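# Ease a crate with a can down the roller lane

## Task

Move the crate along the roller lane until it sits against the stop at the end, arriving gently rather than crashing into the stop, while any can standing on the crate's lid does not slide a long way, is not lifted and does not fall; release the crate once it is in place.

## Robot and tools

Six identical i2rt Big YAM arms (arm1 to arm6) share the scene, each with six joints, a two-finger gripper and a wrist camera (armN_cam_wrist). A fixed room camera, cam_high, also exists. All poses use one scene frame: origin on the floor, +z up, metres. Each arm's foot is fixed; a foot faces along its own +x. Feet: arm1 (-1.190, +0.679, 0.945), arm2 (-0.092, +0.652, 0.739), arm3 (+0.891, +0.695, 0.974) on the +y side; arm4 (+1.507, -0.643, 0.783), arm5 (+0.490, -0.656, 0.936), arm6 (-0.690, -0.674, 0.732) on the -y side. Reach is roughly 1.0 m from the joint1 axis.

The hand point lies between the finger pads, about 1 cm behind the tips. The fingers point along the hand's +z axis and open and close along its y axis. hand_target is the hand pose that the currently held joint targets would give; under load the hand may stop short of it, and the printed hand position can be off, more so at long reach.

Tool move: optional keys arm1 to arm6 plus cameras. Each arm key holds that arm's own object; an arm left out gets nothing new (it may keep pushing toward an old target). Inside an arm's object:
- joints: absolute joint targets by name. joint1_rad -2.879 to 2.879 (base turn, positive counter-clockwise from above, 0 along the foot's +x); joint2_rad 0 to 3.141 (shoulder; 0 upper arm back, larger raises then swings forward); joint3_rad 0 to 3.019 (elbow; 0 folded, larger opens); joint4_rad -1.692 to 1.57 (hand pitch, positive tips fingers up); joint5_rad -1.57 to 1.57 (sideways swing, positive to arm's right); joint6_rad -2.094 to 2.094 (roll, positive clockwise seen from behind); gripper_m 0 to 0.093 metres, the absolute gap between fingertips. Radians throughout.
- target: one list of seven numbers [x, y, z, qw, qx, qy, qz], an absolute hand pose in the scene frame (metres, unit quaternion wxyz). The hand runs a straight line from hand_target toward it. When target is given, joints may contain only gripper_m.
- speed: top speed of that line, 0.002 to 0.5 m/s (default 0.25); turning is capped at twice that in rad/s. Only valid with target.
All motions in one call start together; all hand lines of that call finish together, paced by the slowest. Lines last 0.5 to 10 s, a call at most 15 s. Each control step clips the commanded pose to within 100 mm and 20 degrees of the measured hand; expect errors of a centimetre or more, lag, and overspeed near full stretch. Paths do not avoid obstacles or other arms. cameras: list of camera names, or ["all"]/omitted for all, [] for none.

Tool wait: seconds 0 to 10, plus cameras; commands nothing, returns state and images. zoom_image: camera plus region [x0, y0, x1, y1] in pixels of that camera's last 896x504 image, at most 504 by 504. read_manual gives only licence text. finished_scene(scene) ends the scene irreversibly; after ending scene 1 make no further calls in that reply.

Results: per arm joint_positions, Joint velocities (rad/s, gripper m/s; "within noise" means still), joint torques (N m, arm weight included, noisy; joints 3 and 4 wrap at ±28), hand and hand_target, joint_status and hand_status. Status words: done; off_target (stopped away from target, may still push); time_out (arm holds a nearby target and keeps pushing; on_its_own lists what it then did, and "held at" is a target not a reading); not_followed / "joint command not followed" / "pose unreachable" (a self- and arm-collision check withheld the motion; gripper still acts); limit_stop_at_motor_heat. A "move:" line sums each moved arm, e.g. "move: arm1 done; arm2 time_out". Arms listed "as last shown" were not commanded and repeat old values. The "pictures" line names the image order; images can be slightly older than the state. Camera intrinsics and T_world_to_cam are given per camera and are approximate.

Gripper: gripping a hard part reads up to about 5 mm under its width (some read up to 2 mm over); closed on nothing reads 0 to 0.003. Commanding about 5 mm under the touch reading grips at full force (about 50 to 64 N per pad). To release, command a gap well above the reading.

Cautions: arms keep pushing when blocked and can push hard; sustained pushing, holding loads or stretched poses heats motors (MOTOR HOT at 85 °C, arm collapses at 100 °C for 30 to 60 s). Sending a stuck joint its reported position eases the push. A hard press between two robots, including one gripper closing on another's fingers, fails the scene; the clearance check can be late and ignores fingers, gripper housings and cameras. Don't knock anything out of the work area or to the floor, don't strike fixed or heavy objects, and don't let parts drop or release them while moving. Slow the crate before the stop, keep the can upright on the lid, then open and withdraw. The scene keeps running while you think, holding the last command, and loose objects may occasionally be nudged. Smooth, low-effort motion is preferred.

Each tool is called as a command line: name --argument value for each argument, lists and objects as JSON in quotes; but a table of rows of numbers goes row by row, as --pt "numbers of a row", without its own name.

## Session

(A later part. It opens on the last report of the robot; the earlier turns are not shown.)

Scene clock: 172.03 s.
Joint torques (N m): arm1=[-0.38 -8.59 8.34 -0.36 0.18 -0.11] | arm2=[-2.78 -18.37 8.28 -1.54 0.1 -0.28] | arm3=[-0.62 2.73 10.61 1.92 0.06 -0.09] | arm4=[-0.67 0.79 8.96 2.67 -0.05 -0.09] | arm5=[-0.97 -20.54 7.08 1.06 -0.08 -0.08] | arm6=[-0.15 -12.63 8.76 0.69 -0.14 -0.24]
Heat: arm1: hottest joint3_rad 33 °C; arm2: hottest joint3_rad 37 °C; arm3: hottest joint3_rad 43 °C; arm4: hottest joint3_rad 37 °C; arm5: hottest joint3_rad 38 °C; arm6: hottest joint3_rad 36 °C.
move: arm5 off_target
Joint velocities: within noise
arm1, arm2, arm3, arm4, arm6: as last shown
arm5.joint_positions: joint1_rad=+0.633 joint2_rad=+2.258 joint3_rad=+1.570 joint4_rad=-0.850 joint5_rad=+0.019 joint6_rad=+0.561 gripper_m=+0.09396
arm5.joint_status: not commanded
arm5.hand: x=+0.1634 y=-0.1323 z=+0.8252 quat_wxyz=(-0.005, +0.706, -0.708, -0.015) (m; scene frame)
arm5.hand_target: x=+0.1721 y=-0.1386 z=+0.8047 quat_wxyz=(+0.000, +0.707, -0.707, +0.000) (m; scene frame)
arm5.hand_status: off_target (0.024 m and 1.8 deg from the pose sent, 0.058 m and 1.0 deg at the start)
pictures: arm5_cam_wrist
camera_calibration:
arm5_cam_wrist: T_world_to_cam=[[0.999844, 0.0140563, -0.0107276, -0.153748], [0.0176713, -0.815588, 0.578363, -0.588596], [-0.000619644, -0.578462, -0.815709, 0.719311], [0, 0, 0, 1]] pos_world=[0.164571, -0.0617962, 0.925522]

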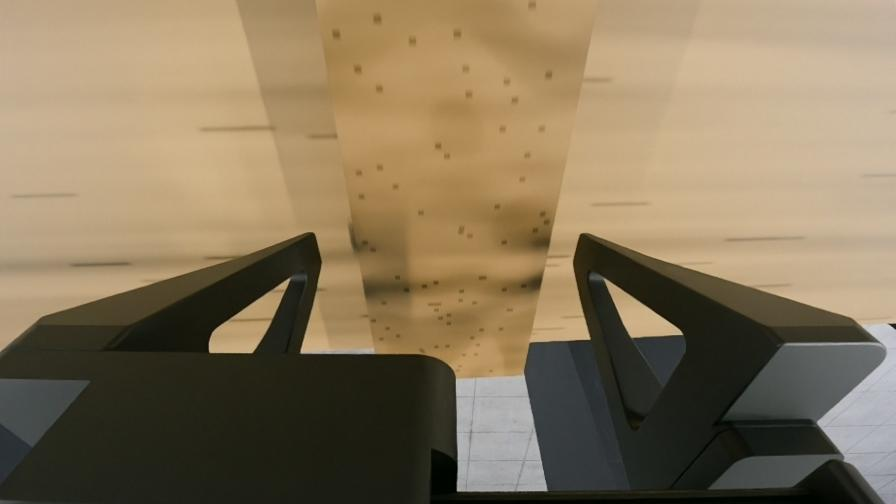

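move --arm5 '{"target":[0.174,-0.138,0.796,0,0.7071,-0.7071,0],"speed":0.04}' --cameras '[]'

move --arm5 '{"joints":{"gripper_m":0.07}}' --cameras '["arm5_cam_wrist"]'

move --arm5 '{"joints":{"gripper_m":0.055}}' --cameras '["arm5_cam_wrist"]'

move --arm5 '{"target":[0.142,-0.138,0.799,0,0.7071,-0.7071,0],"speed":0.03}' --arm2 '{"target":[0.170,0.118,0.820,0,0.7071,0.7071,0],"speed":0.03}' --cameras '["arm5_cam_wrist"]'

Scene clock: 181.03 s.
Joint torques (N m): arm1=[-0.21 -8.59 8.36 -0.27 0.18 -0.12] | arm2=[-2.49 -18.26 8.34 -1.62 0.1 -0.31] | arm3=[-0.38 2.78 10.61 1.92 0.06 -0.07] | arm4=[-0.56 0.91 8.9 2.67 -0.06 -0.07] | arm5=[-1.03 -20.54 6.71 1.1 -0.09 -0.08] | arm6=[-0.21 -12.63 8.77 0.69 -0.13 -0.24]
Heat: arm1: hottest joint3_rad 33 °C; arm2: hottest joint3_rad 36 °C; arm3: hottest joint3_rad 43 °C; arm4: hottest joint3_rad 37 °C; arm5: hottest joint3_rad 38 °C; arm6: hottest joint3_rad 36 °C.
move: arm5 off_target
Joint velocities: within noise
arm1, arm2, arm3, arm4, arm6: as last shown
arm5.joint_positions: joint1_rad=+0.630 joint2_rad=+2.269 joint3_rad=+1.570 joint4_rad=-0.835 joint5_rad=+0.019 joint6_rad=+0.558 gripper_m=+0.09396
arm5.joint_status: not commanded
arm5.hand: x=+0.1641 y=-0.1305 z=+0.8189 quat_wxyz=(-0.006, +0.706, -0.708, -0.017) (m; scene frame)
arm5.hand_target: x=+0.1742 y=-0.1387 z=+0.7966 quat_wxyz=(+0.000, +0.707, -0.707, +0.000) (m; scene frame)
arm5.hand_status: off_target (0.026 m and 2.0 deg from the pose sent, 0.032 m and 1.8 deg at the start)
pictures: none
No camera images: "cameras" was empty.

Scene clock: 181.63 s.
Joint torques (N m): arm1=[-0.21 -8.76 8.38 -0.31 0.18 -0.11] | arm2=[-2.96 -18.55 8.29 -1.7 0.09 -0.32] | arm3=[-0.62 2.73 10.54 1.94 0.04 -0.07] | arm4=[-0.73 0.85 8.94 2.7 -0.05 -0.08] | arm5=[-0.97 -20.48 6.71 1.07 -0.08 -0.09] | arm6=[-0.15 -12.63 8.76 0.68 -0.14 -0.23]
Heat: arm1: hottest joint3_rad 33 °C; arm2: hottest joint3_rad 36 °C; arm3: hottest joint3_rad 43 °C; arm4: hottest joint3_rad 37 °C; arm5: hottest joint3_rad 38 °C; arm6: hottest joint3_rad 36 °C.
move: arm5 done
Joint velocities: within noise
arm1, arm2, arm3, arm4, arm6: as last shown
arm5.joint_positions: joint1_rad=+0.630 joint2_rad=+2.269 joint3_rad=+1.570 joint4_rad=-0.835 joint5_rad=+0.019 joint6_rad=+0.558 gripper_m=+0.07017
arm5.joint_status: all done
arm5.hand: x=+0.1641 y=-0.1304 z=+0.8189 quat_wxyz=(-0.006, +0.707, -0.707, -0.017) (m; scene frame)
arm5.hand_target: x=+0.1742 y=-0.1386 z=+0.7966 quat_wxyz=(+0.000, +0.707, -0.707, +0.000) (m; scene frame)
arm5.hand_status: not commanded
pictures: arm5_cam_wrist
camera_calibration:
arm5_cam_wrist: T_world_to_cam=[[0.999803, 0.0148035, -0.013196, -0.152308], [0.0196991, -0.818032, 0.574835, -0.581282], [-0.00228521, -0.574982, -0.818163, 0.718044], [0, 0, 0, 1]] pos_world=[0.16537, -0.0603904, 0.919608]

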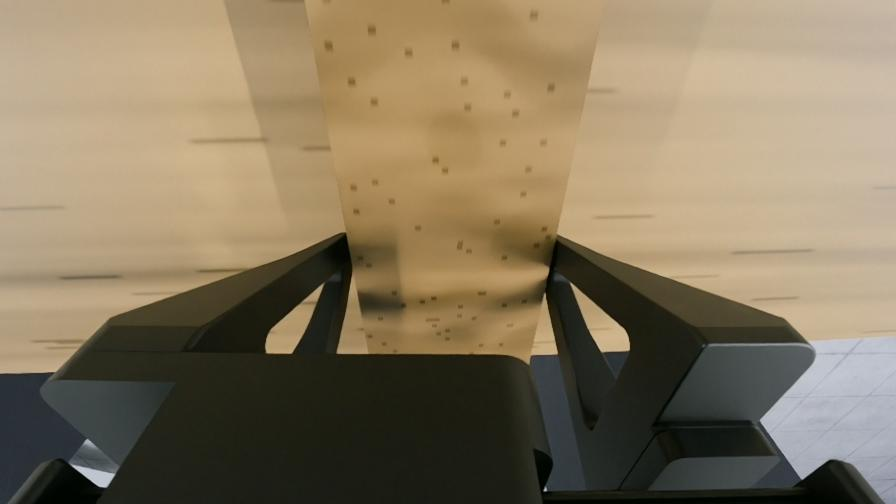

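Scene clock: 182.10 s.
Joint torques (N m): arm1=[-0.56 -8.59 8.39 -0.34 0.18 -0.12] | arm2=[-2.67 -18.37 8.35 -1.68 0.08 -0.32] | arm3=[-0.44 2.67 10.55 1.87 0.05 -0.08] | arm4=[-0.56 0.91 8.94 2.73 -0.07 -0.07] | arm5=[-0.85 -20.48 6.83 1.06 -0.12 -0.09] | arm6=[-0.21 -12.57 8.77 0.68 -0.14 -0.24]
Heat: arm1: hottest joint3_rad 33 °C; arm2: hottest joint3_rad 36 °C; arm3: hottest joint3_rad 43 °C; arm4: hottest joint3_rad 37 °C; arm5: hottest joint3_rad 38 °C; arm6: hottest joint3_rad 36 °C.
move: arm5 off_target
Joint velocities: within noise
arm1.joint_positions: joint1_rad=+0.435 joint2_rad=+1.360 joint3_rad=+1.187 joint4_rad=-1.399 joint5_rad=-0.002 joint6_rad=+0.536 gripper_m=+0.09294
arm1.joint_status: not commanded
arm1.hand: x=-0.9939 y=+0.3478 z=+1.1455 quat_wxyz=(+0.001, -0.708, -0.706, -0.001) (m; scene frame)
arm1.hand_target: x=-0.9998 y=+0.3500 z=+1.1498 quat_wxyz=(+0.000, -0.707, -0.707, +0.000) (m; scene frame)
arm1.hand_status: not commanded
arm2, arm6: as last shown
arm3.joint_positions: joint1_rad=-0.361 joint2_rad=+0.580 joint3_rad=+1.402 joint4_rad=-1.152 joint5_rad=-0.009 joint6_rad=+0.141 gripper_m=+0.09396
arm3.joint_status: not commanded
arm3.hand: x=+0.8212 y=+0.4765 z=+1.5705 quat_wxyz=(-0.381, -0.685, -0.432, +0.446) (m; scene frame)
arm3.hand_target: x=+0.8226 y=+0.4807 z=+1.5816 quat_wxyz=(-0.387, -0.679, -0.428, +0.453) (m; scene frame)
arm3.hand_status: not commanded
arm4.joint_positions: joint1_rad=+0.072 joint2_rad=+0.566 joint3_rad=+1.325 joint4_rad=-1.372 joint5_rad=-0.133 joint6_rad=-0.072 gripper_m=+0.09396
arm4.joint_status: not commanded
arm4.hand: x=+1.4135 y=-0.4394 z=+1.2931 quat_wxyz=(-0.242, +0.751, -0.474, -0.390) (m; scene frame)
arm4.hand_target: x=+1.4140 y=-0.4415 z=+1.3060 quat_wxyz=(-0.251, +0.746, -0.469, -0.400) (m; scene frame)
arm4.hand_status: not commanded
arm5.joint_positions: joint1_rad=+0.628 joint2_rad=+2.269 joint3_rad=+1.569 joint4_rad=-0.835 joint5_rad=+0.020 joint6_rad=+0.557 gripper_m=+0.06283
arm5.joint_status: gripper_m off_target (ended at +0.06285, target +0.05500)
arm5.hand: x=+0.1656 y=-0.1301 z=+0.8186 quat_wxyz=(-0.006, +0.706, -0.708, -0.016) (m; scene frame)
arm5.hand_target: x=+0.1742 y=-0.1385 z=+0.7967 quat_wxyz=(+0.000, +0.707, -0.707, +0.000) (m; scene frame)
arm5.hand_status: not commanded
pictures: arm5_cam_wrist
camera_calibration:
arm5_cam_wrist: T_world_to_cam=[[0.999845, 0.0132589, -0.0115534, -0.155325], [0.0174916, -0.817842, 0.575178, -0.58077], [-0.00182266, -0.575291, -0.817947, 0.717599], [0, 0, 0, 1]] pos_world=[0.166767, -0.0600908, 0.919209]

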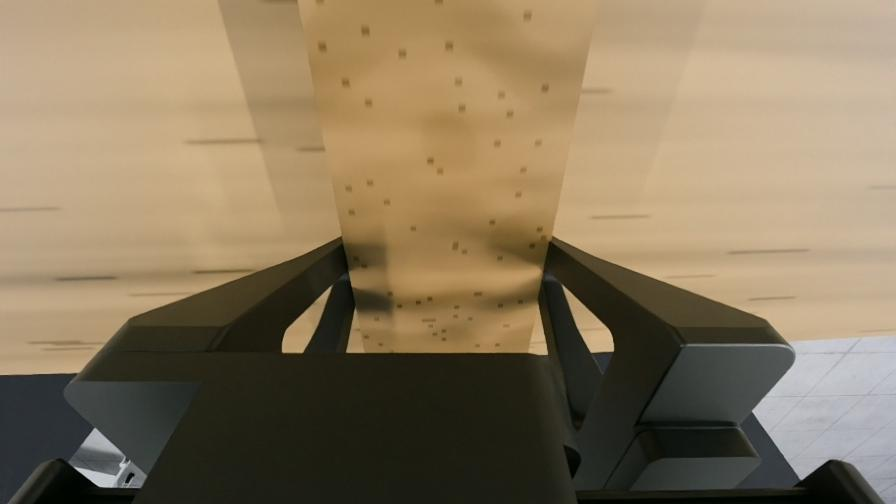

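Scene clock: 183.67 s.
Joint torques (N m): arm1=[-0.26 -8.59 8.4 -0.36 0.18 -0.1] | arm2=[-0.56 -17.38 9.68 -1.36 0.12 -0.02] | arm3=[-0.56 2.9 10.56 1.85 0.07 -0.07] | arm4=[-0.67 0.85 8.94 2.66 -0.06 -0.06] | arm5=[2.49 -18.9 11.63 0.43 -0.1 0.26] | arm6=[-0.21 -12.63 8.76 0.68 -0.14 -0.24]
Heat: arm1: hottest joint3_rad 33 °C; arm2: hottest joint3_rad 37 °C; arm3: hottest joint3_rad 43 °C; arm4: hottest joint3_rad 37 °C; arm5: hottest joint3_rad 38 °C; arm6: hottest joint3_rad 36 °C.
move: arm2 off_target; arm5 off_target
Joint velocities: within noise
arm1, arm3, arm4, arm6: as last shown
arm2.joint_positions: joint1_rad=+0.625 joint2_rad=+1.963 joint3_rad=+1.626 joint4_rad=-1.197 joint5_rad=-0.017 joint6_rad=+0.453 gripper_m=+0.06405
arm2.joint_status: not commanded
arm2.hand: x=+0.1714 y=+0.1141 z=+0.8226 quat_wxyz=(-0.021, -0.708, -0.706, +0.005) (m; scene frame)
arm2.hand_target: x=+0.1699 y=+0.1180 z=+0.8202 quat_wxyz=(-0.001, -0.707, -0.707, +0.000) (m; scene frame)
arm2.hand_status: off_target (0.005 m and 2.5 deg from the pose sent, 0.005 m and 3.0 deg at the start)
arm5.joint_positions: joint1_rad=+0.631 joint2_rad=+2.276 joint3_rad=+1.582 joint4_rad=-0.856 joint5_rad=+0.020 joint6_rad=+0.562 gripper_m=+0.06283
arm5.joint_status: not commanded
arm5.hand: x=+0.1645 y=-0.1311 z=+0.8183 quat_wxyz=(-0.005, +0.705, -0.709, -0.009) (m; scene frame)
arm5.hand_target: x=+0.1431 y=-0.1392 z=+0.7998 quat_wxyz=(+0.000, +0.707, -0.707, -0.001) (m; scene frame)
arm5.hand_status: off_target (0.030 m and 1.2 deg from the pose sent, 0.032 m and 2.0 deg at the start)
pictures: arm5_cam_wrist
camera_calibration:
arm5_cam_wrist: T_world_to_cam=[[0.999933, 0.0107701, -0.00423485, -0.160627], [0.0112111, -0.810721, 0.585325, -0.587638], [0.00287073, -0.585334, -0.810787, 0.70878], [0, 0, 0, 1]] pos_world=[0.16517, -0.0598077, 0.917949]

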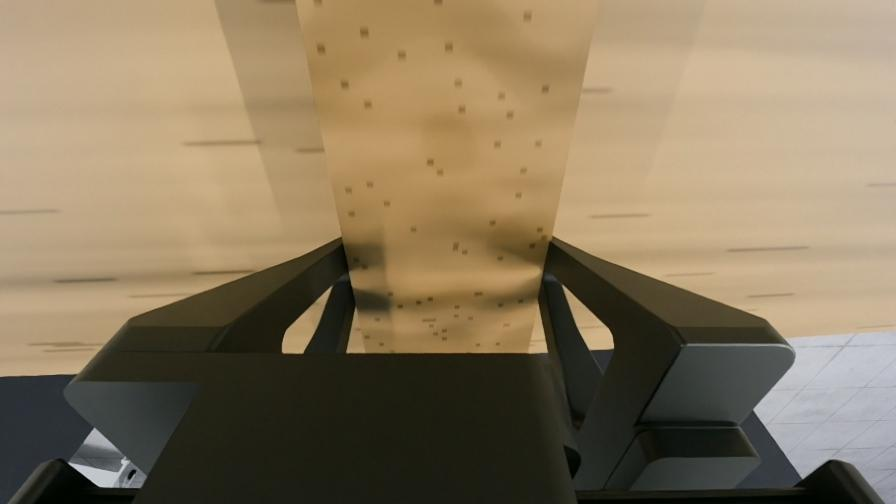

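move --arm2 '{"joints":{"gripper_m":0.093}}' --cameras '[]'

move --arm2 '{"target":[0.184,0.128,0.92,0,0.7071,0.7071,0],"speed":0.06}' --cameras '["arm2_cam_wrist"]'

move --arm2 '{"target":[0.10,0.32,1.12,0,0.7071,0.7071,0],"speed":0.2}' --arm5 '{"target":[0.70,-0.140,0.784,0,0.7071,-0.7071,0],"speed":0.065}' --cameras '["arm5_cam_wrist","arm4_cam_wrist","cam_high"]'

Scene clock: 197.27 s.
Joint torques (N m): arm1=[-0.79 -8.53 8.28 -0.29 0.18 -0.11] | arm2=[-0.73 -16.91 9.52 0.05 0.12 -0.02] | arm3=[-0.32 2.73 10.58 1.87 0.06 -0.07] | arm4=[-0.56 0.73 8.9 2.7 -0.05 -0.07] | arm5=[2.55 -18.84 11.6 0.51 -0.1 0.27] | arm6=[-0.15 -12.63 8.76 0.68 -0.13 -0.24]
Heat: arm1: hottest joint3_rad 33 °C; arm2: hottest joint3_rad 37 °C; arm3: hottest joint3_rad 43 °C; arm4: hottest joint3_rad 38 °C; arm5: hottest joint3_rad 38 °C; arm6: hottest joint3_rad 36 °C.
move: arm2 done
Joint velocities: within noise
arm1, arm3, arm4, arm6: as last shown
arm2.joint_positions: joint1_rad=+0.625 joint2_rad=+1.963 joint3_rad=+1.626 joint4_rad=-1.233 joint5_rad=-0.016 joint6_rad=+0.454 gripper_m=+0.09286
arm2.joint_status: all done
arm2.hand: x=+0.1674 y=+0.1222 z=+0.8221 quat_wxyz=(-0.003, -0.709, -0.706, -0.001) (m; scene frame)
arm2.hand_target: x=+0.1698 y=+0.1181 z=+0.8200 quat_wxyz=(+0.000, -0.707, -0.707, +0.000) (m; scene frame)
arm2.hand_status: not commanded
arm5.joint_positions: joint1_rad=+0.630 joint2_rad=+2.277 joint3_rad=+1.582 joint4_rad=-0.858 joint5_rad=+0.020 joint6_rad=+0.562 gripper_m=+0.06283
arm5.joint_status: not commanded
arm5.hand: x=+0.1651 y=-0.1316 z=+0.8180 quat_wxyz=(-0.004, +0.705, -0.709, -0.008) (m; scene frame)
arm5.hand_target: x=+0.1431 y=-0.1394 z=+0.7996 quat_wxyz=(+0.000, +0.707, -0.707, +0.000) (m; scene frame)
arm5.hand_status: not commanded
pictures: none
No camera images: "cameras" was empty.

Scene clock: 199.60 s.
Joint torques (N m): arm1=[-0.5 -8.53 8.32 -0.28 0.17 -0.12] | arm2=[0.21 -18.55 11.73 -0.24 0.1 0.06] | arm3=[-0.62 2.9 10.56 1.87 0.06 -0.07] | arm4=[-0.5 0.79 8.95 2.65 -0.06 -0.07] | arm5=[2.49 -18.84 11.59 0.53 -0.09 0.26] | arm6=[-0.21 -12.63 8.76 0.66 -0.13 -0.23]
Heat: arm1: hottest joint3_rad 33 °C; arm2: hottest joint3_rad 37 °C; arm3: hottest joint3_rad 43 °C; arm4: hottest joint3_rad 38 °C; arm5: hottest joint3_rad 38 °C; arm6: hottest joint3_rad 36 °C.
move: arm2 off_target
Joint velocities: within noise
arm1, arm3, arm4, arm5: as last shown
arm2.joint_positions: joint1_rad=+0.640 joint2_rad=+1.916 joint3_rad=+1.768 joint4_rad=-1.466 joint5_rad=-0.016 joint6_rad=+0.468 gripper_m=+0.09293
arm2.joint_status: not commanded
arm2.hand: x=+0.1721 y=+0.1352 z=+0.9015 quat_wxyz=(+0.018, -0.708, -0.706, -0.008) (m; scene frame)
arm2.hand_target: x=+0.1835 y=+0.1287 z=+0.9200 quat_wxyz=(+0.000, -0.707, -0.707, +0.000) (m; scene frame)
arm2.hand_status: off_target (0.023 m and 2.2 deg from the pose sent, 0.099 m and 0.5 deg at the start)
arm6.joint_positions: joint1_rad=-0.567 joint2_rad=+1.304 joint3_rad=+1.686 joint4_rad=-1.680 joint5_rad=-0.003 joint6_rad=-0.479 gripper_m=+0.09292
arm6.joint_status: not commanded
arm6.hand: x=-0.5010 y=-0.3142 z=+1.1513 quat_wxyz=(-0.132, +0.698, -0.702, -0.042) (m; scene frame)
arm6.hand_target: x=-0.5001 y=-0.3198 z=+1.1492 quat_wxyz=(-0.126, +0.700, -0.701, -0.039) (m; scene frame)
arm6.hand_status: not commanded
pictures: arm2_cam_wrist
camera_calibration:
arm2_cam_wrist: T_world_to_cam=[[-0.999718, -0.0202273, 0.0124155, 0.161445], [-0.00823287, 0.786189, 0.617932, -0.657788], [-0.02226, 0.617655, -0.786134, 0.756116], [0, 0, 0, 1]] pos_world=[0.172815, 0.053392, 0.998872]

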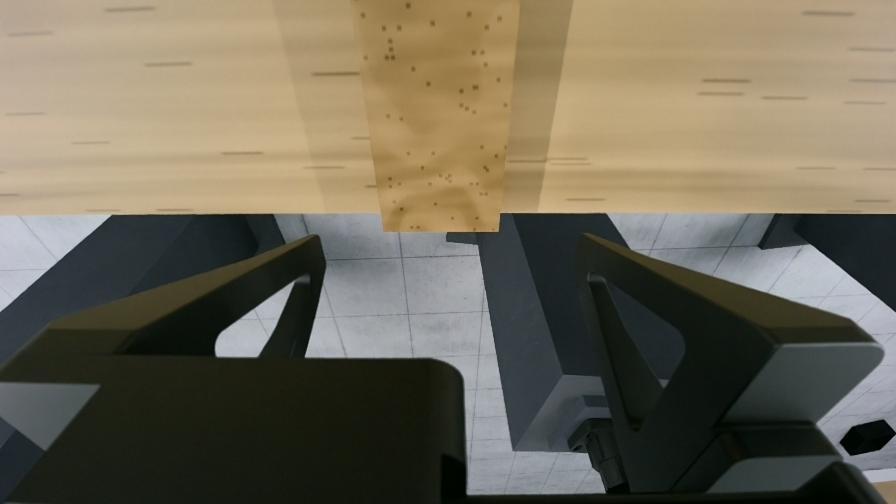

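Scene clock: 208.97 s.
Joint torques (N m): arm1=[-0.15 -8.64 8.36 -0.27 0.17 -0.13] | arm2=[0.5 -9 7.92 0.35 0.12 0.05] | arm3=[-0.44 2.73 10.61 1.91 0.05 -0.08] | arm4=[-0.67 0.85 8.92 2.69 -0.07 -0.07] | arm5=[1.44 -21.6 5.56 -1.1 0.39 0.18] | arm6=[-0.15 -12.57 8.76 0.68 -0.13 -0.24]
Heat: arm1: hottest joint3_rad 33 °C; arm2: hottest joint3_rad 37 °C; arm3: hottest joint3_rad 44 °C; arm4: hottest joint3_rad 38 °C; arm5: hottest joint3_rad 38 °C; arm6: hottest joint3_rad 35 °C.
move: arm2 off_target; arm5 off_target
Joint velocities: within noise
arm1, arm3, arm4, arm6: as last shown
arm2.joint_positions: joint1_rad=+0.669 joint2_rad=+1.273 joint3_rad=+1.567 joint4_rad=-1.670 joint5_rad=-0.016 joint6_rad=+0.499 gripper_m=+0.09293
arm2.joint_status: not commanded
arm2.hand: x=+0.0981 y=+0.3141 z=+1.1207 quat_wxyz=(-0.096, -0.705, -0.703, +0.027) (m; scene frame)
arm2.hand_target: x=+0.1000 y=+0.3198 z=+1.1192 quat_wxyz=(-0.091, -0.704, -0.704, +0.026) (m; scene frame)
arm2.hand_status: off_target (0.006 m and 11.5 deg from the pose sent, 0.295 m and 2.2 deg at the start; a joint's target at an end of its range on 124 of 281 steps)
arm5.joint_positions: joint1_rad=-0.338 joint2_rad=+2.219 joint3_rad=+1.383 joint4_rad=-0.651 joint5_rad=+0.000 joint6_rad=-0.407 gripper_m=+0.06283
arm5.joint_status: not commanded
arm5.hand: x=+0.7202 y=-0.1247 z=+0.7895 quat_wxyz=(-0.031, +0.705, -0.708, -0.017) (m; scene frame)
arm5.hand_target: x=+0.7009 y=-0.1399 z=+0.7843 quat_wxyz=(-0.001, +0.707, -0.707, +0.000) (m; scene frame)
arm5.hand_status: off_target (0.026 m and 4.1 deg from the pose sent, 0.536 m and 1.1 deg at the start)
pictures: arm4_cam_wrist, arm5_cam_wrist, cam_high
camera_calibration:
arm4_cam_wrist: T_world_to_cam=[[0.904734, 0.425977, 0.00013082, -1.09384], [0.402495, -0.854759, -0.327696, -0.516368], [-0.139479, 0.29653, -0.944783, 1.67963], [0, 0, 0, 1]] pos_world=[1.43174, -0.473483, 1.41782]
arm5_cam_wrist: T_world_to_cam=[[0.999656, 0.0113447, 0.023664, -0.738226], [-0.00338876, -0.838378, 0.545079, -0.533009], [0.0260231, -0.544971, -0.838051, 0.697561], [0, 0, 0, 1]] pos_world=[0.718012, -0.0583377, 0.892593]

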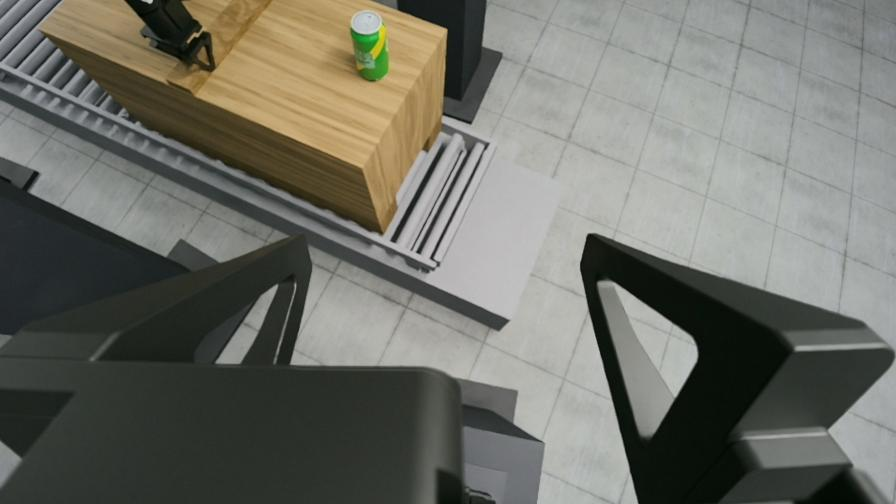

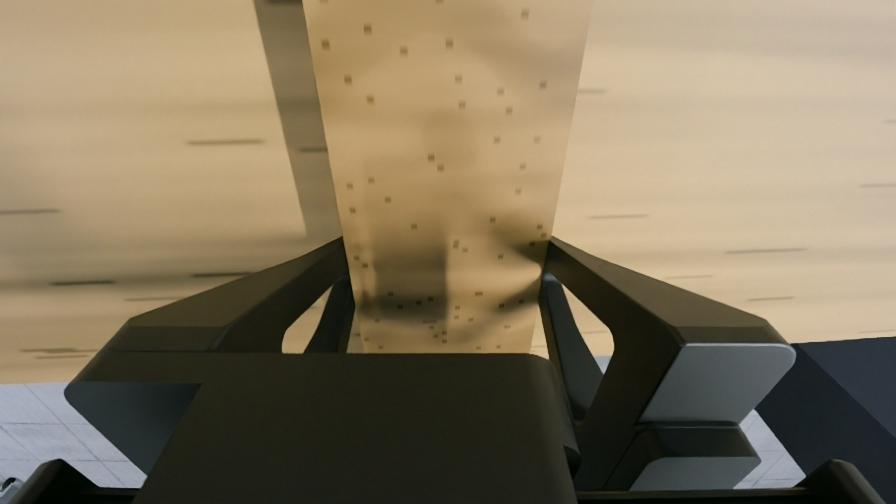

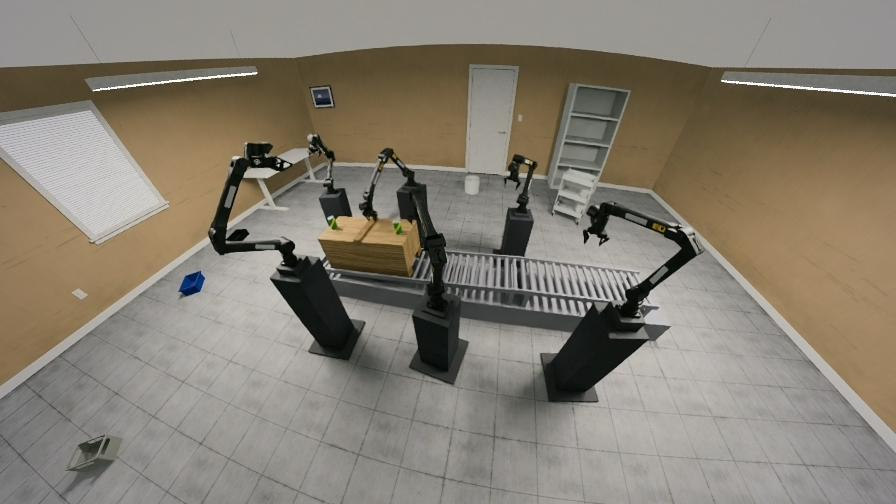

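move --arm5 '{"target":[0.80,-0.140,0.781,0,0.7071,-0.7071,0],"speed":0.03}' --cameras '["arm5_cam_wrist","arm4_cam_wrist"]'

move --arm5 '{"target":[0.83,-0.140,0.780,0,0.7071,-0.7071,0],"speed":0.012}' --cameras '["arm4_cam_wrist"]'

Scene clock: 216.87 s.
Joint torques (N m): arm1=[-0.62 -8.76 8.4 -0.23 0.19 -0.13] | arm2=[-0.03 -8.59 7.94 0.18 0.13 0.06] | arm3=[-0.56 2.9 10.58 1.89 0.06 -0.09] | arm4=[-0.62 0.79 8.96 2.67 -0.06 -0.06] | arm5=[-0.15 -23.18 6.91 -1.28 0.62 0] | arm6=[-0.21 -12.63 8.77 0.66 -0.14 -0.24]
Heat: arm1: hottest joint3_rad 33 °C; arm2: hottest joint3_rad 37 °C; arm3: hottest joint3_rad 44 °C; arm4: hottest joint3_rad 38 °C; arm5: hottest joint3_rad 37 °C; arm6: hottest joint3_rad 35 °C.
move: arm5 off_target
Joint velocities: within noise
arm1, arm2, arm3, arm4, arm6: as last shown
arm5.joint_positions: joint1_rad=-0.472 joint2_rad=+2.301 joint3_rad=+1.545 joint4_rad=-0.731 joint5_rad=-0.010 joint6_rad=-0.542 gripper_m=+0.06283
arm5.joint_status: not commanded
arm5.hand: x=+0.8098 y=-0.1238 z=+0.7857 quat_wxyz=(-0.032, +0.706, -0.708, -0.016) (m; scene frame)
arm5.hand_target: x=+0.8003 y=-0.1398 z=+0.7814 quat_wxyz=(-0.001, +0.707, -0.707, +0.000) (m; scene frame)
arm5.hand_status: off_target (0.020 m and 4.1 deg from the pose sent, 0.082 m and 4.1 deg at the start)
pictures: arm4_cam_wrist, arm5_cam_wrist
camera_calibration:
arm4_cam_wrist: T_world_to_cam=[[0.904734, 0.425977, 0.00013082, -1.09384], [0.402495, -0.854759, -0.327696, -0.516368], [-0.139479, 0.29653, -0.944783, 1.67963], [0, 0, 0, 1]] pos_world=[1.43174, -0.473483, 1.41782]
arm5_cam_wrist: T_world_to_cam=[[0.999609, 0.0121007, 0.0251986, -0.828802], [-0.00361757, -0.837868, 0.545861, -0.530226], [0.0277184, -0.545739, -0.837497, 0.690608], [0, 0, 0, 1]] pos_world=[0.807417, -0.0573391, 0.888696]

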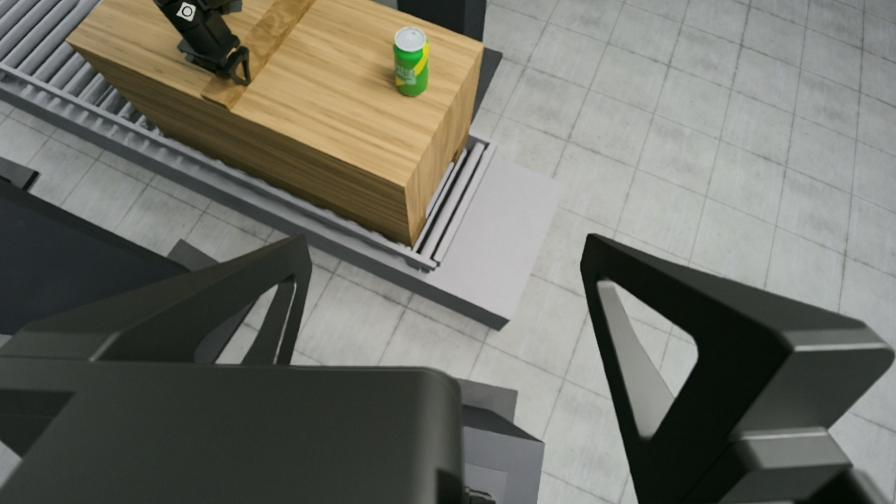

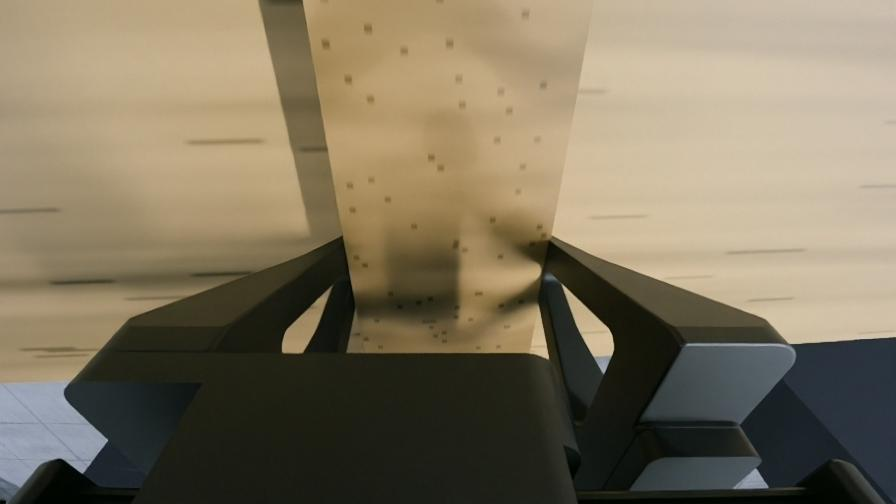

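Scene clock: 219.83 s.
Joint torques (N m): arm1=[-0.32 -8.64 8.4 -0.35 0.19 -0.1] | arm2=[0.5 -8 7.98 0.36 0.13 0.06] | arm3=[-0.32 2.84 10.55 1.92 0.06 -0.08] | arm4=[-0.67 0.79 8.92 2.73 -0.07 -0.06] | arm5=[-0.44 -23.82 7.47 -1.21 0.59 -0.04] | arm6=[-0.21 -12.63 8.75 0.66 -0.14 -0.23]
Heat: arm1: hottest joint3_rad 33 °C; arm2: hottest joint3_rad 37 °C; arm3: hottest joint3_rad 44 °C; arm4: hottest joint3_rad 38 °C; arm5: hottest joint3_rad 37 °C; arm6: hottest joint3_rad 35 °C.
move: arm5 off_target
Joint velocities: within noise
arm1, arm2, arm3, arm4, arm6: as last shown
arm2.joint_positions: joint1_rad=+0.669 joint2_rad=+1.273 joint3_rad=+1.567 joint4_rad=-1.670 joint5_rad=-0.016 joint6_rad=+0.500 gripper_m=+0.09293
arm2.hand: x=+0.0981 y=+0.3141 z=+1.1207 quat_wxyz=(-0.096, -0.705, -0.702, +0.027) (m; scene frame)
arm5.joint_positions: joint1_rad=-0.505 joint2_rad=+2.330 joint3_rad=+1.604 joint4_rad=-0.766 joint5_rad=-0.010 joint6_rad=-0.575 gripper_m=+0.06283
arm5.joint_status: not commanded
arm5.hand: x=+0.8343 y=-0.1235 z=+0.7847 quat_wxyz=(-0.030, +0.706, -0.708, -0.015) (m; scene frame)
arm5.hand_target: x=+0.8299 y=-0.1397 z=+0.7803 quat_wxyz=(+0.000, +0.707, -0.707, +0.000) (m; scene frame)
arm5.hand_status: off_target (0.018 m and 3.8 deg from the pose sent, 0.027 m and 4.1 deg at the start)
pictures: arm4_cam_wrist
camera_calibration:
arm4_cam_wrist: T_world_to_cam=[[0.904734, 0.425977, 0.00013082, -1.09384], [0.402495, -0.854759, -0.327696, -0.516368], [-0.139479, 0.29653, -0.944783, 1.67963], [0, 0, 0, 1]] pos_world=[1.43174, -0.473483, 1.41782]

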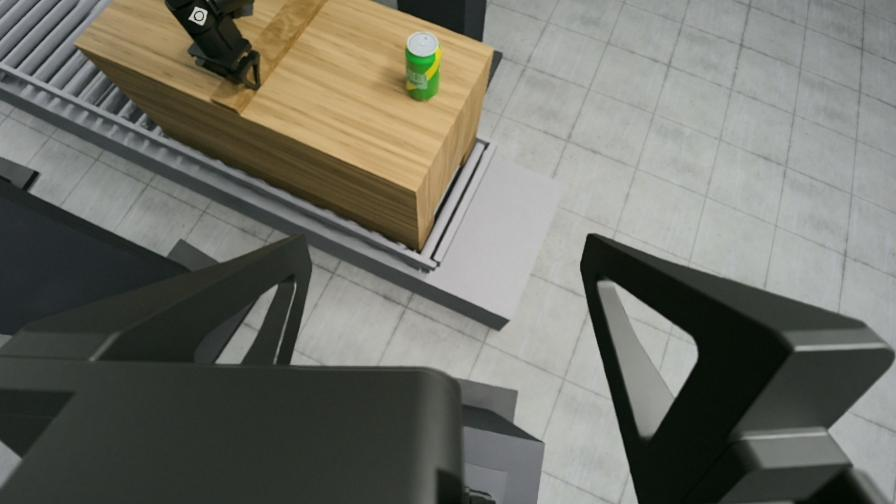

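move --arm5 '{"target":[0.86,-0.140,0.779,0,0.7071,-0.7071,0],"speed":0.012}' --cameras '["arm4_cam_wrist"]'

move --arm5 '{"target":[0.885,-0.140,0.778,0,0.7071,-0.7071,0],"speed":0.012}' --cameras '["arm4_cam_wrist"]'

move --arm5 '{"target":[0.905,-0.140,0.778,0,0.7071,-0.7071,0],"speed":0.012}' --cameras '["arm4_cam_wrist"]'

Scene clock: 229.80 s.
Joint torques (N m): arm1=[-0.26 -8.7 8.38 -0.43 0.16 -0.12] | arm2=[0.32 -8.29 7.98 0.32 0.14 0.04] | arm3=[-0.38 2.78 10.59 1.85 0.06 -0.07] | arm4=[-0.56 0.91 8.95 2.69 -0.06 -0.07] | arm5=[-1.03 -24.18 7.95 -1.26 0.65 -0.07] | arm6=[-0.21 -12.63 8.77 0.68 -0.14 -0.24]
Heat: arm1: hottest joint3_rad 33 °C; arm2: hottest joint3_rad 37 °C; arm3: hottest joint3_rad 44 °C; arm4: hottest joint3_rad 38 °C; arm5: hottest joint3_rad 37 °C; arm6: hottest joint3_rad 35 °C.
move: arm5 off_target
Joint velocities: within noise
arm1, arm2, arm3, arm4, arm6: as last shown
arm5.joint_positions: joint1_rad=-0.543 joint2_rad=+2.366 joint3_rad=+1.675 joint4_rad=-0.801 joint5_rad=-0.012 joint6_rad=-0.614 gripper_m=+0.06283
arm5.joint_status: not commanded
arm5.hand: x=+0.8640 y=-0.1230 z=+0.7836 quat_wxyz=(-0.031, +0.706, -0.707, -0.014) (m; scene frame)
arm5.hand_target: x=+0.8601 y=-0.1395 z=+0.7794 quat_wxyz=(-0.001, +0.707, -0.707, +0.000) (m; scene frame)
arm5.hand_status: off_target (0.018 m and 3.9 deg from the pose sent, 0.031 m and 3.8 deg at the start)
pictures: arm4_cam_wrist
camera_calibration:
arm4_cam_wrist: T_world_to_cam=[[0.904734, 0.425977, 0.00013082, -1.09384], [0.402495, -0.854759, -0.327696, -0.516368], [-0.139479, 0.29653, -0.944783, 1.67963], [0, 0, 0, 1]] pos_world=[1.43174, -0.473483, 1.41782]

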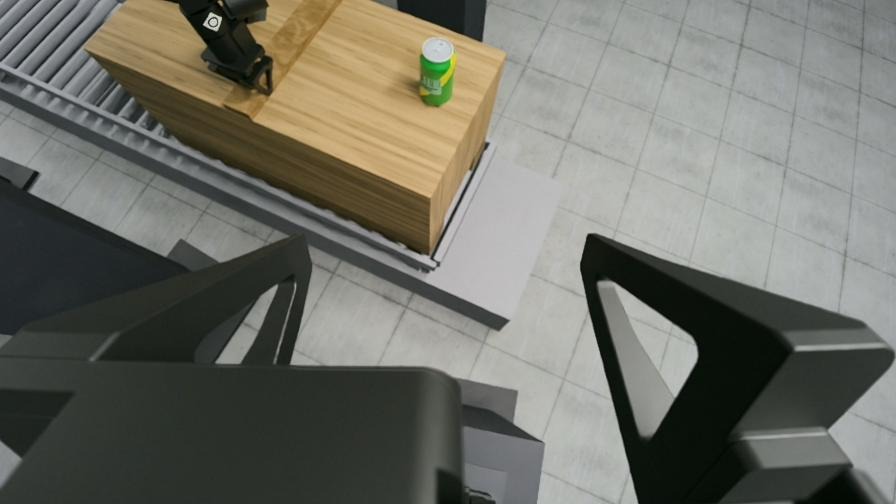

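Scene clock: 232.37 s.
Joint torques (N m): arm1=[-0.67 -8.82 8.42 -0.32 0.18 -0.11] | arm2=[-0.03 -8.35 8.02 0.18 0.13 0.07] | arm3=[-0.62 2.84 10.62 1.89 0.06 -0.07] | arm4=[-0.44 0.79 8.92 2.69 -0.05 -0.07] | arm5=[-1.38 -24.18 9.03 -1.21 0.62 -0.15] | arm6=[-0.21 -12.63 8.76 0.68 -0.14 -0.24]
Heat: arm1: hottest joint3_rad 33 °C; arm2: hottest joint3_rad 37 °C; arm3: hottest joint3_rad 44 °C; arm4: hottest joint3_rad 38 °C; arm5: hottest joint3_rad 37 °C; arm6: hottest joint3_rad 35 °C.
move: arm5 off_target
Joint velocities: within noise
arm1.joint_positions: joint1_rad=+0.435 joint2_rad=+1.360 joint3_rad=+1.187 joint4_rad=-1.399 joint5_rad=-0.002 joint6_rad=+0.536 gripper_m=+0.09294
arm1.joint_status: not commanded
arm1.hand: x=-0.9939 y=+0.3478 z=+1.1455 quat_wxyz=(+0.001, -0.708, -0.706, -0.001) (m; scene frame)
arm1.hand_target: x=-0.9998 y=+0.3500 z=+1.1498 quat_wxyz=(+0.000, -0.707, -0.707, +0.000) (m; scene frame)
arm1.hand_status: not commanded
arm2, arm6: as last shown
arm3.joint_positions: joint1_rad=-0.361 joint2_rad=+0.580 joint3_rad=+1.402 joint4_rad=-1.152 joint5_rad=-0.009 joint6_rad=+0.141 gripper_m=+0.09396
arm3.joint_status: not commanded
arm3.hand: x=+0.8212 y=+0.4765 z=+1.5705 quat_wxyz=(-0.381, -0.685, -0.432, +0.446) (m; scene frame)
arm3.hand_target: x=+0.8226 y=+0.4807 z=+1.5816 quat_wxyz=(-0.387, -0.679, -0.428, +0.453) (m; scene frame)
arm3.hand_status: not commanded
arm4.joint_positions: joint1_rad=+0.072 joint2_rad=+0.566 joint3_rad=+1.325 joint4_rad=-1.372 joint5_rad=-0.133 joint6_rad=-0.072 gripper_m=+0.09396
arm4.joint_status: not commanded
arm4.hand: x=+1.4135 y=-0.4394 z=+1.2931 quat_wxyz=(-0.242, +0.751, -0.474, -0.390) (m; scene frame)
arm4.hand_target: x=+1.4140 y=-0.4415 z=+1.3060 quat_wxyz=(-0.251, +0.746, -0.469, -0.400) (m; scene frame)
arm4.hand_status: not commanded
arm5.joint_positions: joint1_rad=-0.569 joint2_rad=+2.393 joint3_rad=+1.730 joint4_rad=-0.836 joint5_rad=-0.013 joint6_rad=-0.637 gripper_m=+0.06283
arm5.joint_status: not commanded
arm5.hand: x=+0.8840 y=-0.1245 z=+0.7828 quat_wxyz=(-0.027, +0.705, -0.708, -0.013) (m; scene frame)
arm5.hand_target: x=+0.8848 y=-0.1397 z=+0.7783 quat_wxyz=(-0.001, +0.707, -0.707, -0.001) (m; scene frame)
arm5.hand_status: off_target (0.016 m and 3.4 deg from the pose sent, 0.027 m and 3.8 deg at the start)
pictures: arm4_cam_wrist
camera_calibration:
arm4_cam_wrist: T_world_to_cam=[[0.904734, 0.425977, 0.00013082, -1.09384], [0.402495, -0.854759, -0.327696, -0.516368], [-0.139479, 0.29653, -0.944783, 1.67963], [0, 0, 0, 1]] pos_world=[1.43174, -0.473483, 1.41782]

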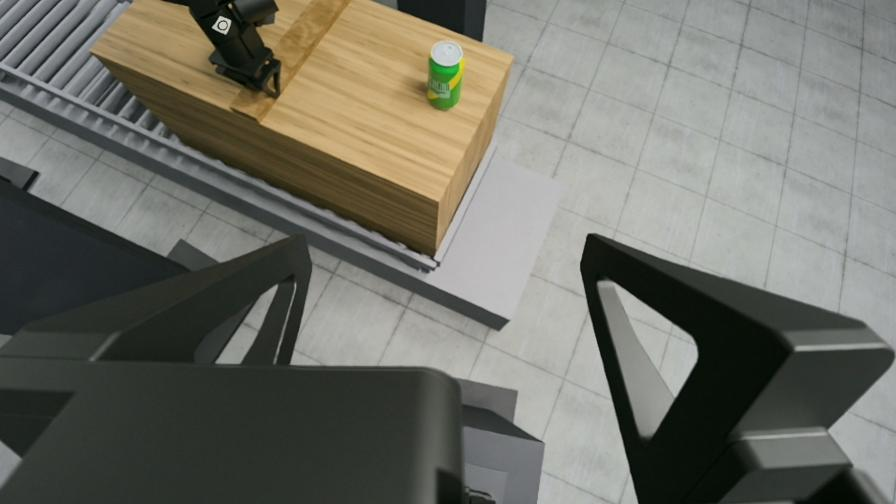

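Scene clock: 234.53 s.
Joint torques (N m): arm1=[-0.5 -8.59 8.38 -0.25 0.17 -0.12] | arm2=[0.32 -8.64 7.91 0.34 0.14 0.05] | arm3=[-0.44 2.9 10.51 1.89 0.05 -0.08] | arm4=[-0.62 0.79 8.95 2.67 -0.06 -0.06] | arm5=[-3.37 -23.36 11.22 -0.83 0.27 -0.36] | arm6=[-0.15 -12.63 8.76 0.68 -0.13 -0.23]
Heat: arm1: hottest joint3_rad 33 °C; arm2: hottest joint3_rad 37 °C; arm3: hottest joint3_rad 44 °C; arm4: hottest joint3_rad 38 °C; arm5: hottest joint3_rad 37 °C; arm6: hottest joint3_rad 35 °C.
move: arm5 off_target
Joint velocities: within noise
arm1, arm2, arm3, arm4, arm6: as last shown
arm5.joint_positions: joint1_rad=-0.569 joint2_rad=+2.407 joint3_rad=+1.760 joint4_rad=-0.876 joint5_rad=-0.004 joint6_rad=-0.638 gripper_m=+0.06283
arm5.joint_status: not commanded
arm5.hand: x=+0.8856 y=-0.1248 z=+0.7827 quat_wxyz=(-0.016, +0.705, -0.709, -0.007) (m; scene frame)
arm5.hand_target: x=+0.9043 y=-0.1403 z=+0.7782 quat_wxyz=(-0.001, +0.707, -0.707, -0.001) (m; scene frame)
arm5.hand_status: off_target (0.025 m and 2.0 deg from the pose sent, 0.026 m and 3.4 deg at the start)
pictures: arm4_cam_wrist
camera_calibration:
arm4_cam_wrist: T_world_to_cam=[[0.904734, 0.425977, 0.00013082, -1.09384], [0.402495, -0.854759, -0.327696, -0.516368], [-0.139479, 0.29653, -0.944783, 1.67963], [0, 0, 0, 1]] pos_world=[1.43174, -0.473483, 1.41782]

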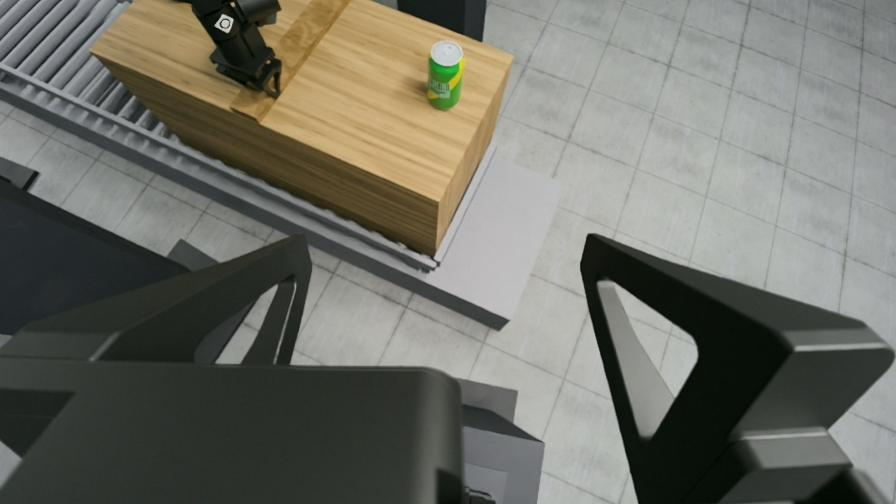

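move --arm5 '{"target":[0.889,-0.140,0.778,0,0.7071,-0.7071,0],"speed":0.02}' --cameras '[]'

move --arm5 '{"joints":{"gripper_m":0.093}}' --cameras '["arm5_cam_wrist"]'

move --arm5 '{"target":[0.888,-0.145,0.88,0,0.7071,-0.7071,0],"speed":0.07}' --cameras '["arm5_cam_wrist","arm4_cam_wrist"]'

move --arm5 '{"target":[0.75,-0.33,1.12,0,0.7071,-0.7071,0],"speed":0.2}' --cameras '["arm4_cam_wrist","cam_high"]'

Scene clock: 242.53 s.
Joint torques (N m): arm1=[-0.5 -8.64 8.32 -0.18 0.19 -0.12] | arm2=[0.44 -9 7.99 0.32 0.11 0.03] | arm3=[-0.56 2.73 10.61 1.85 0.05 -0.06] | arm4=[-0.32 0.79 8.9 2.69 -0.05 -0.05] | arm5=[-1.85 -25.05 7.43 -0.03 0.22 -0.2] | arm6=[-0.21 -12.63 8.76 0.68 -0.14 -0.23]
Heat: arm1: hottest joint3_rad 33 °C; arm2: hottest joint3_rad 37 °C; arm3: hottest joint3_rad 44 °C; arm4: hottest joint3_rad 38 °C; arm5: hottest joint3_rad 38 °C; arm6: hottest joint3_rad 35 °C.
move: arm5 off_target
Joint velocities: within noise
arm1, arm2, arm3, arm4, arm6: as last shown
arm5.joint_positions: joint1_rad=-0.568 joint2_rad=+2.407 joint3_rad=+1.760 joint4_rad=-0.877 joint5_rad=-0.002 joint6_rad=-0.636 gripper_m=+0.06283
arm5.joint_status: not commanded
arm5.hand: x=+0.8852 y=-0.1246 z=+0.7827 quat_wxyz=(-0.016, +0.705, -0.709, -0.006) (m; scene frame)
arm5.hand_target: x=+0.8888 y=-0.1399 z=+0.7780 quat_wxyz=(+0.000, +0.707, -0.707, +0.000) (m; scene frame)
arm5.hand_status: off_target (0.017 m and 2.0 deg from the pose sent, 0.016 m and 2.0 deg at the start)
pictures: none
No camera images: "cameras" was empty.

Scene clock: 243.30 s.
Joint torques (N m): arm1=[-0.32 -8.7 8.36 -0.25 0.18 -0.11] | arm2=[0.5 -8.7 8.1 0.32 0.11 0.06] | arm3=[-0.73 2.9 10.54 1.88 0.07 -0.08] | arm4=[-0.56 0.73 8.98 2.74 -0.06 -0.07] | arm5=[-0.79 -25 7.38 0.47 0.09 -0.09] | arm6=[-0.15 -12.63 8.76 0.69 -0.13 -0.24]
Heat: arm1: hottest joint3_rad 33 °C; arm2: hottest joint3_rad 36 °C; arm3: hottest joint3_rad 44 °C; arm4: hottest joint3_rad 38 °C; arm5: hottest joint3_rad 38 °C; arm6: hottest joint3_rad 35 °C.
move: arm5 done
Joint velocities: within noise
arm1, arm2, arm3, arm4: as last shown
arm5.joint_positions: joint1_rad=-0.580 joint2_rad=+2.407 joint3_rad=+1.760 joint4_rad=-0.892 joint5_rad=+0.000 joint6_rad=-0.648 gripper_m=+0.09291
arm5.joint_status: all done
arm5.hand: x=+0.8899 y=-0.1330 z=+0.7826 quat_wxyz=(-0.008, +0.705, -0.709, -0.003) (m; scene frame)
arm5.hand_target: x=+0.8887 y=-0.1398 z=+0.7780 quat_wxyz=(+0.000, +0.707, -0.707, +0.000) (m; scene frame)
arm5.hand_status: not commanded
arm6.joint_positions: joint1_rad=-0.567 joint2_rad=+1.304 joint3_rad=+1.686 joint4_rad=-1.680 joint5_rad=-0.003 joint6_rad=-0.479 gripper_m=+0.09292
arm6.joint_status: not commanded
arm6.hand: x=-0.5010 y=-0.3142 z=+1.1513 quat_wxyz=(-0.132, +0.698, -0.702, -0.042) (m; scene frame)
arm6.hand_target: x=-0.5001 y=-0.3198 z=+1.1492 quat_wxyz=(-0.126, +0.700, -0.701, -0.039) (m; scene frame)
arm6.hand_status: not commanded
pictures: arm5_cam_wrist
camera_calibration:
arm5_cam_wrist: T_world_to_cam=[[0.999902, 0.010085, 0.00975764, -0.897188], [0.00242246, -0.808959, 0.587861, -0.57028], [0.0138221, -0.587779, -0.808903, 0.66517], [0, 0, 0, 1]] pos_world=[0.889287, -0.0613117, 0.882058]

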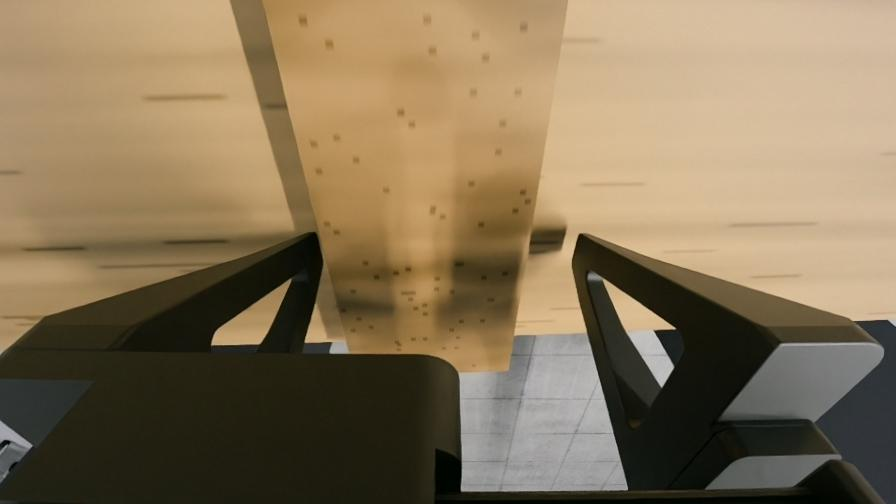

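Scene clock: 245.37 s.
Joint torques (N m): arm1=[-0.21 -8.35 8.34 -0.29 0.18 -0.1] | arm2=[-0.03 -8.53 8.06 0.34 0.13 0] | arm3=[-0.56 2.67 10.56 1.92 0.06 -0.07] | arm4=[-0.56 0.85 8.94 2.71 -0.06 -0.07] | arm5=[-1.14 -25.58 8.02 0.47 0.11 -0.1] | arm6=[-0.21 -12.63 8.76 0.68 -0.14 -0.24]
Heat: arm1: hottest joint3_rad 33 °C; arm2: hottest joint3_rad 36 °C; arm3: hottest joint3_rad 44 °C; arm4: hottest joint3_rad 38 °C; arm5: hottest joint3_rad 38 °C; arm6: hottest joint3_rad 35 °C.
move: arm5 done
Joint velocities: within noise
arm1, arm3, arm4, arm6: as last shown
arm2.joint_positions: joint1_rad=+0.669 joint2_rad=+1.273 joint3_rad=+1.567 joint4_rad=-1.670 joint5_rad=-0.016 joint6_rad=+0.500 gripper_m=+0.09293
arm2.joint_status: not commanded
arm2.hand: x=+0.0981 y=+0.3141 z=+1.1207 quat_wxyz=(-0.096, -0.705, -0.702, +0.027) (m; scene frame)
arm2.hand_target: x=+0.1000 y=+0.3198 z=+1.1192 quat_wxyz=(-0.091, -0.704, -0.704, +0.026) (m; scene frame)
arm2.hand_status: not commanded
arm5.joint_positions: joint1_rad=-0.580 joint2_rad=+2.253 joint3_rad=+1.749 joint4_rad=-1.048 joint5_rad=+0.000 joint6_rad=-0.651 gripper_m=+0.09293
arm5.joint_status: not commanded
arm5.hand: x=+0.8858 y=-0.1391 z=+0.8757 quat_wxyz=(-0.002, +0.706, -0.708, -0.002) (m; scene frame)
arm5.hand_target: x=+0.8879 y=-0.1449 z=+0.8799 quat_wxyz=(+0.000, +0.707, -0.707, +0.000) (m; scene frame)
arm5.hand_status: done (0.008 m and 0.4 deg from the pose sent, 0.098 m and 1.1 deg at the start)
pictures: arm4_cam_wrist, arm5_cam_wrist
camera_calibration:
arm4_cam_wrist: T_world_to_cam=[[0.904734, 0.425977, 0.00013082, -1.09384], [0.402495, -0.854759, -0.327696, -0.516368], [-0.139479, 0.29653, -0.944783, 1.67963], [0, 0, 0, 1]] pos_world=[1.43174, -0.473483, 1.41782]
arm5_cam_wrist: T_world_to_cam=[[0.999911, 0.0132899, 0.00127169, -0.885963], [0.00990682, -0.802462, 0.59662, -0.643422], [0.00894951, -0.596555, -0.802523, 0.734419], [0, 0, 0, 1]] pos_world=[0.885686, -0.0664262, 0.974393]

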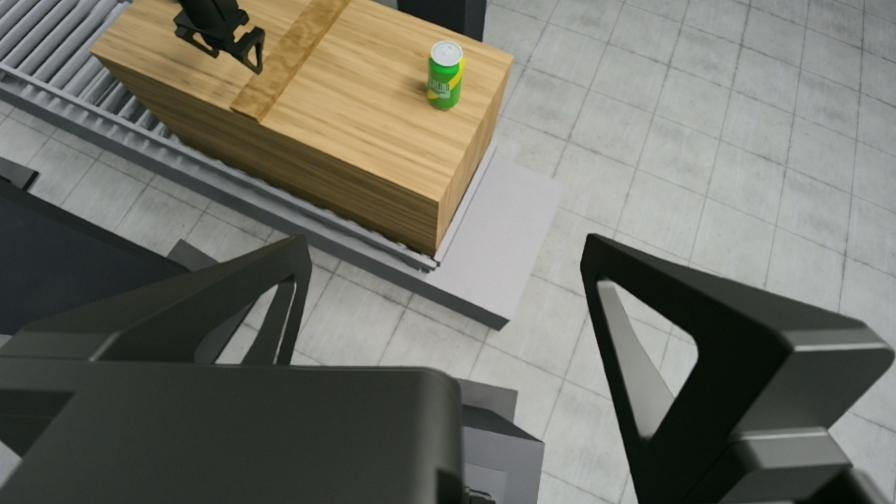

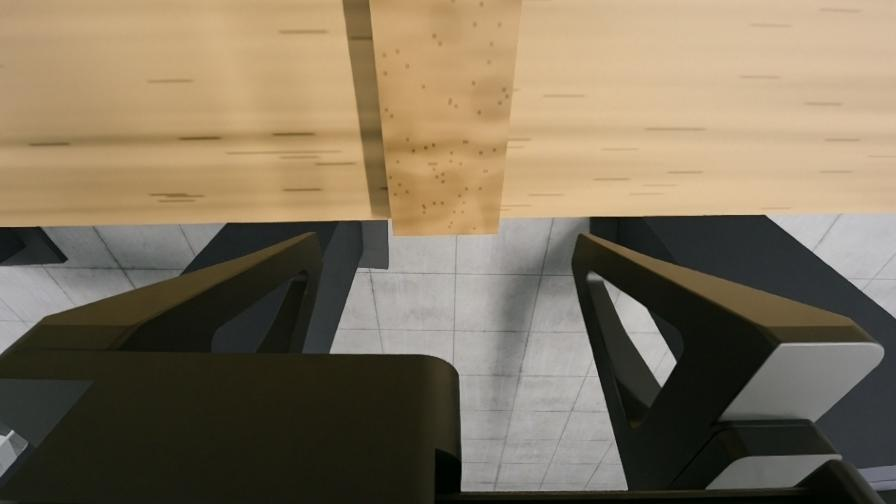

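Scene clock: 247.83 s.
Joint torques (N m): arm1=[-0.26 -8.59 8.34 -0.31 0.17 -0.1] | arm2=[0.15 -8.76 7.99 0.34 0.16 0.02] | arm3=[-0.56 2.84 10.59 1.92 0.06 -0.08] | arm4=[-0.56 0.85 8.95 2.66 -0.05 -0.06] | arm5=[-1.32 -12.57 8.88 0.49 0.1 -0.1] | arm6=[-0.15 -12.63 8.77 0.69 -0.13 -0.24]
Heat: arm1: hottest joint3_rad 33 °C; arm2: hottest joint3_rad 36 °C; arm3: hottest joint3_rad 44 °C; arm4: hottest joint3_rad 38 °C; arm5: hottest joint3_rad 37 °C; arm6: hottest joint3_rad 35 °C.
move: arm5 done
Joint velocities: within noise
arm1, arm2, arm3, arm4, arm6: as last shown
arm5.joint_positions: joint1_rad=-0.587 joint2_rad=+1.434 joint3_rad=+1.242 joint4_rad=-1.346 joint5_rad=+0.001 joint6_rad=-0.659 gripper_m=+0.09293
arm5.joint_status: not commanded
arm5.hand: x=+0.7502 y=-0.3228 z=+1.1241 quat_wxyz=(-0.008, +0.707, -0.707, -0.003) (m; scene frame)
arm5.hand_target: x=+0.7500 y=-0.3299 z=+1.1200 quat_wxyz=(+0.000, +0.707, -0.707, +0.000) (m; scene frame)
arm5.hand_status: done (0.008 m and 1.0 deg from the pose sent, 0.339 m and 0.4 deg at the start)
pictures: arm4_cam_wrist, cam_high
camera_calibration:
arm4_cam_wrist: T_world_to_cam=[[0.904734, 0.425977, 0.00013082, -1.09384], [0.402495, -0.854759, -0.327696, -0.516368], [-0.139479, 0.29653, -0.944783, 1.67963], [0, 0, 0, 1]] pos_world=[1.43174, -0.473483, 1.41782]

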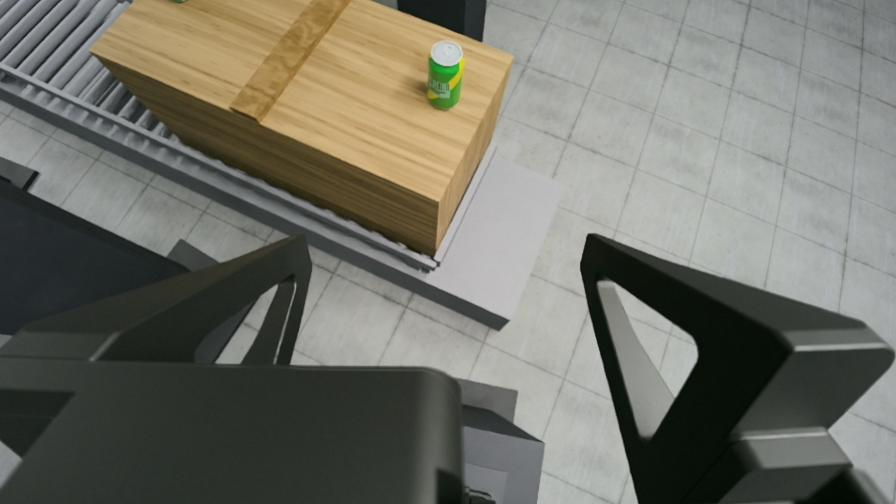

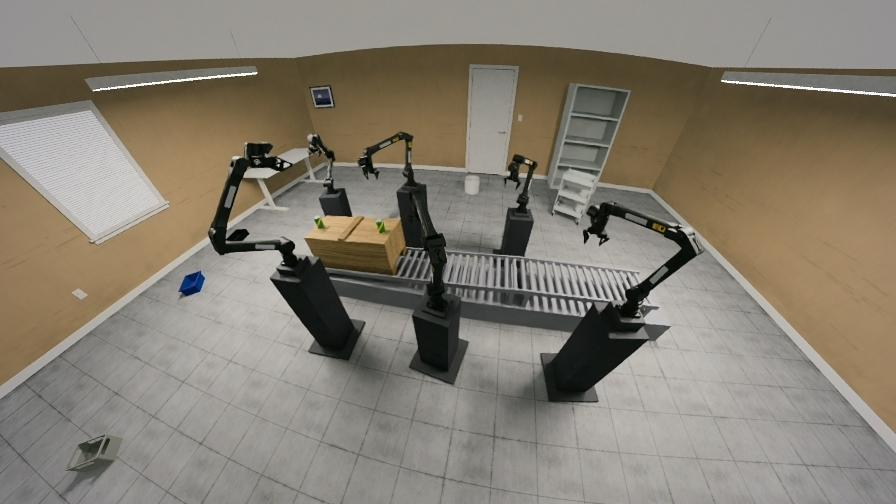

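finished_scene --scene 2

The scene is finished: the task was done.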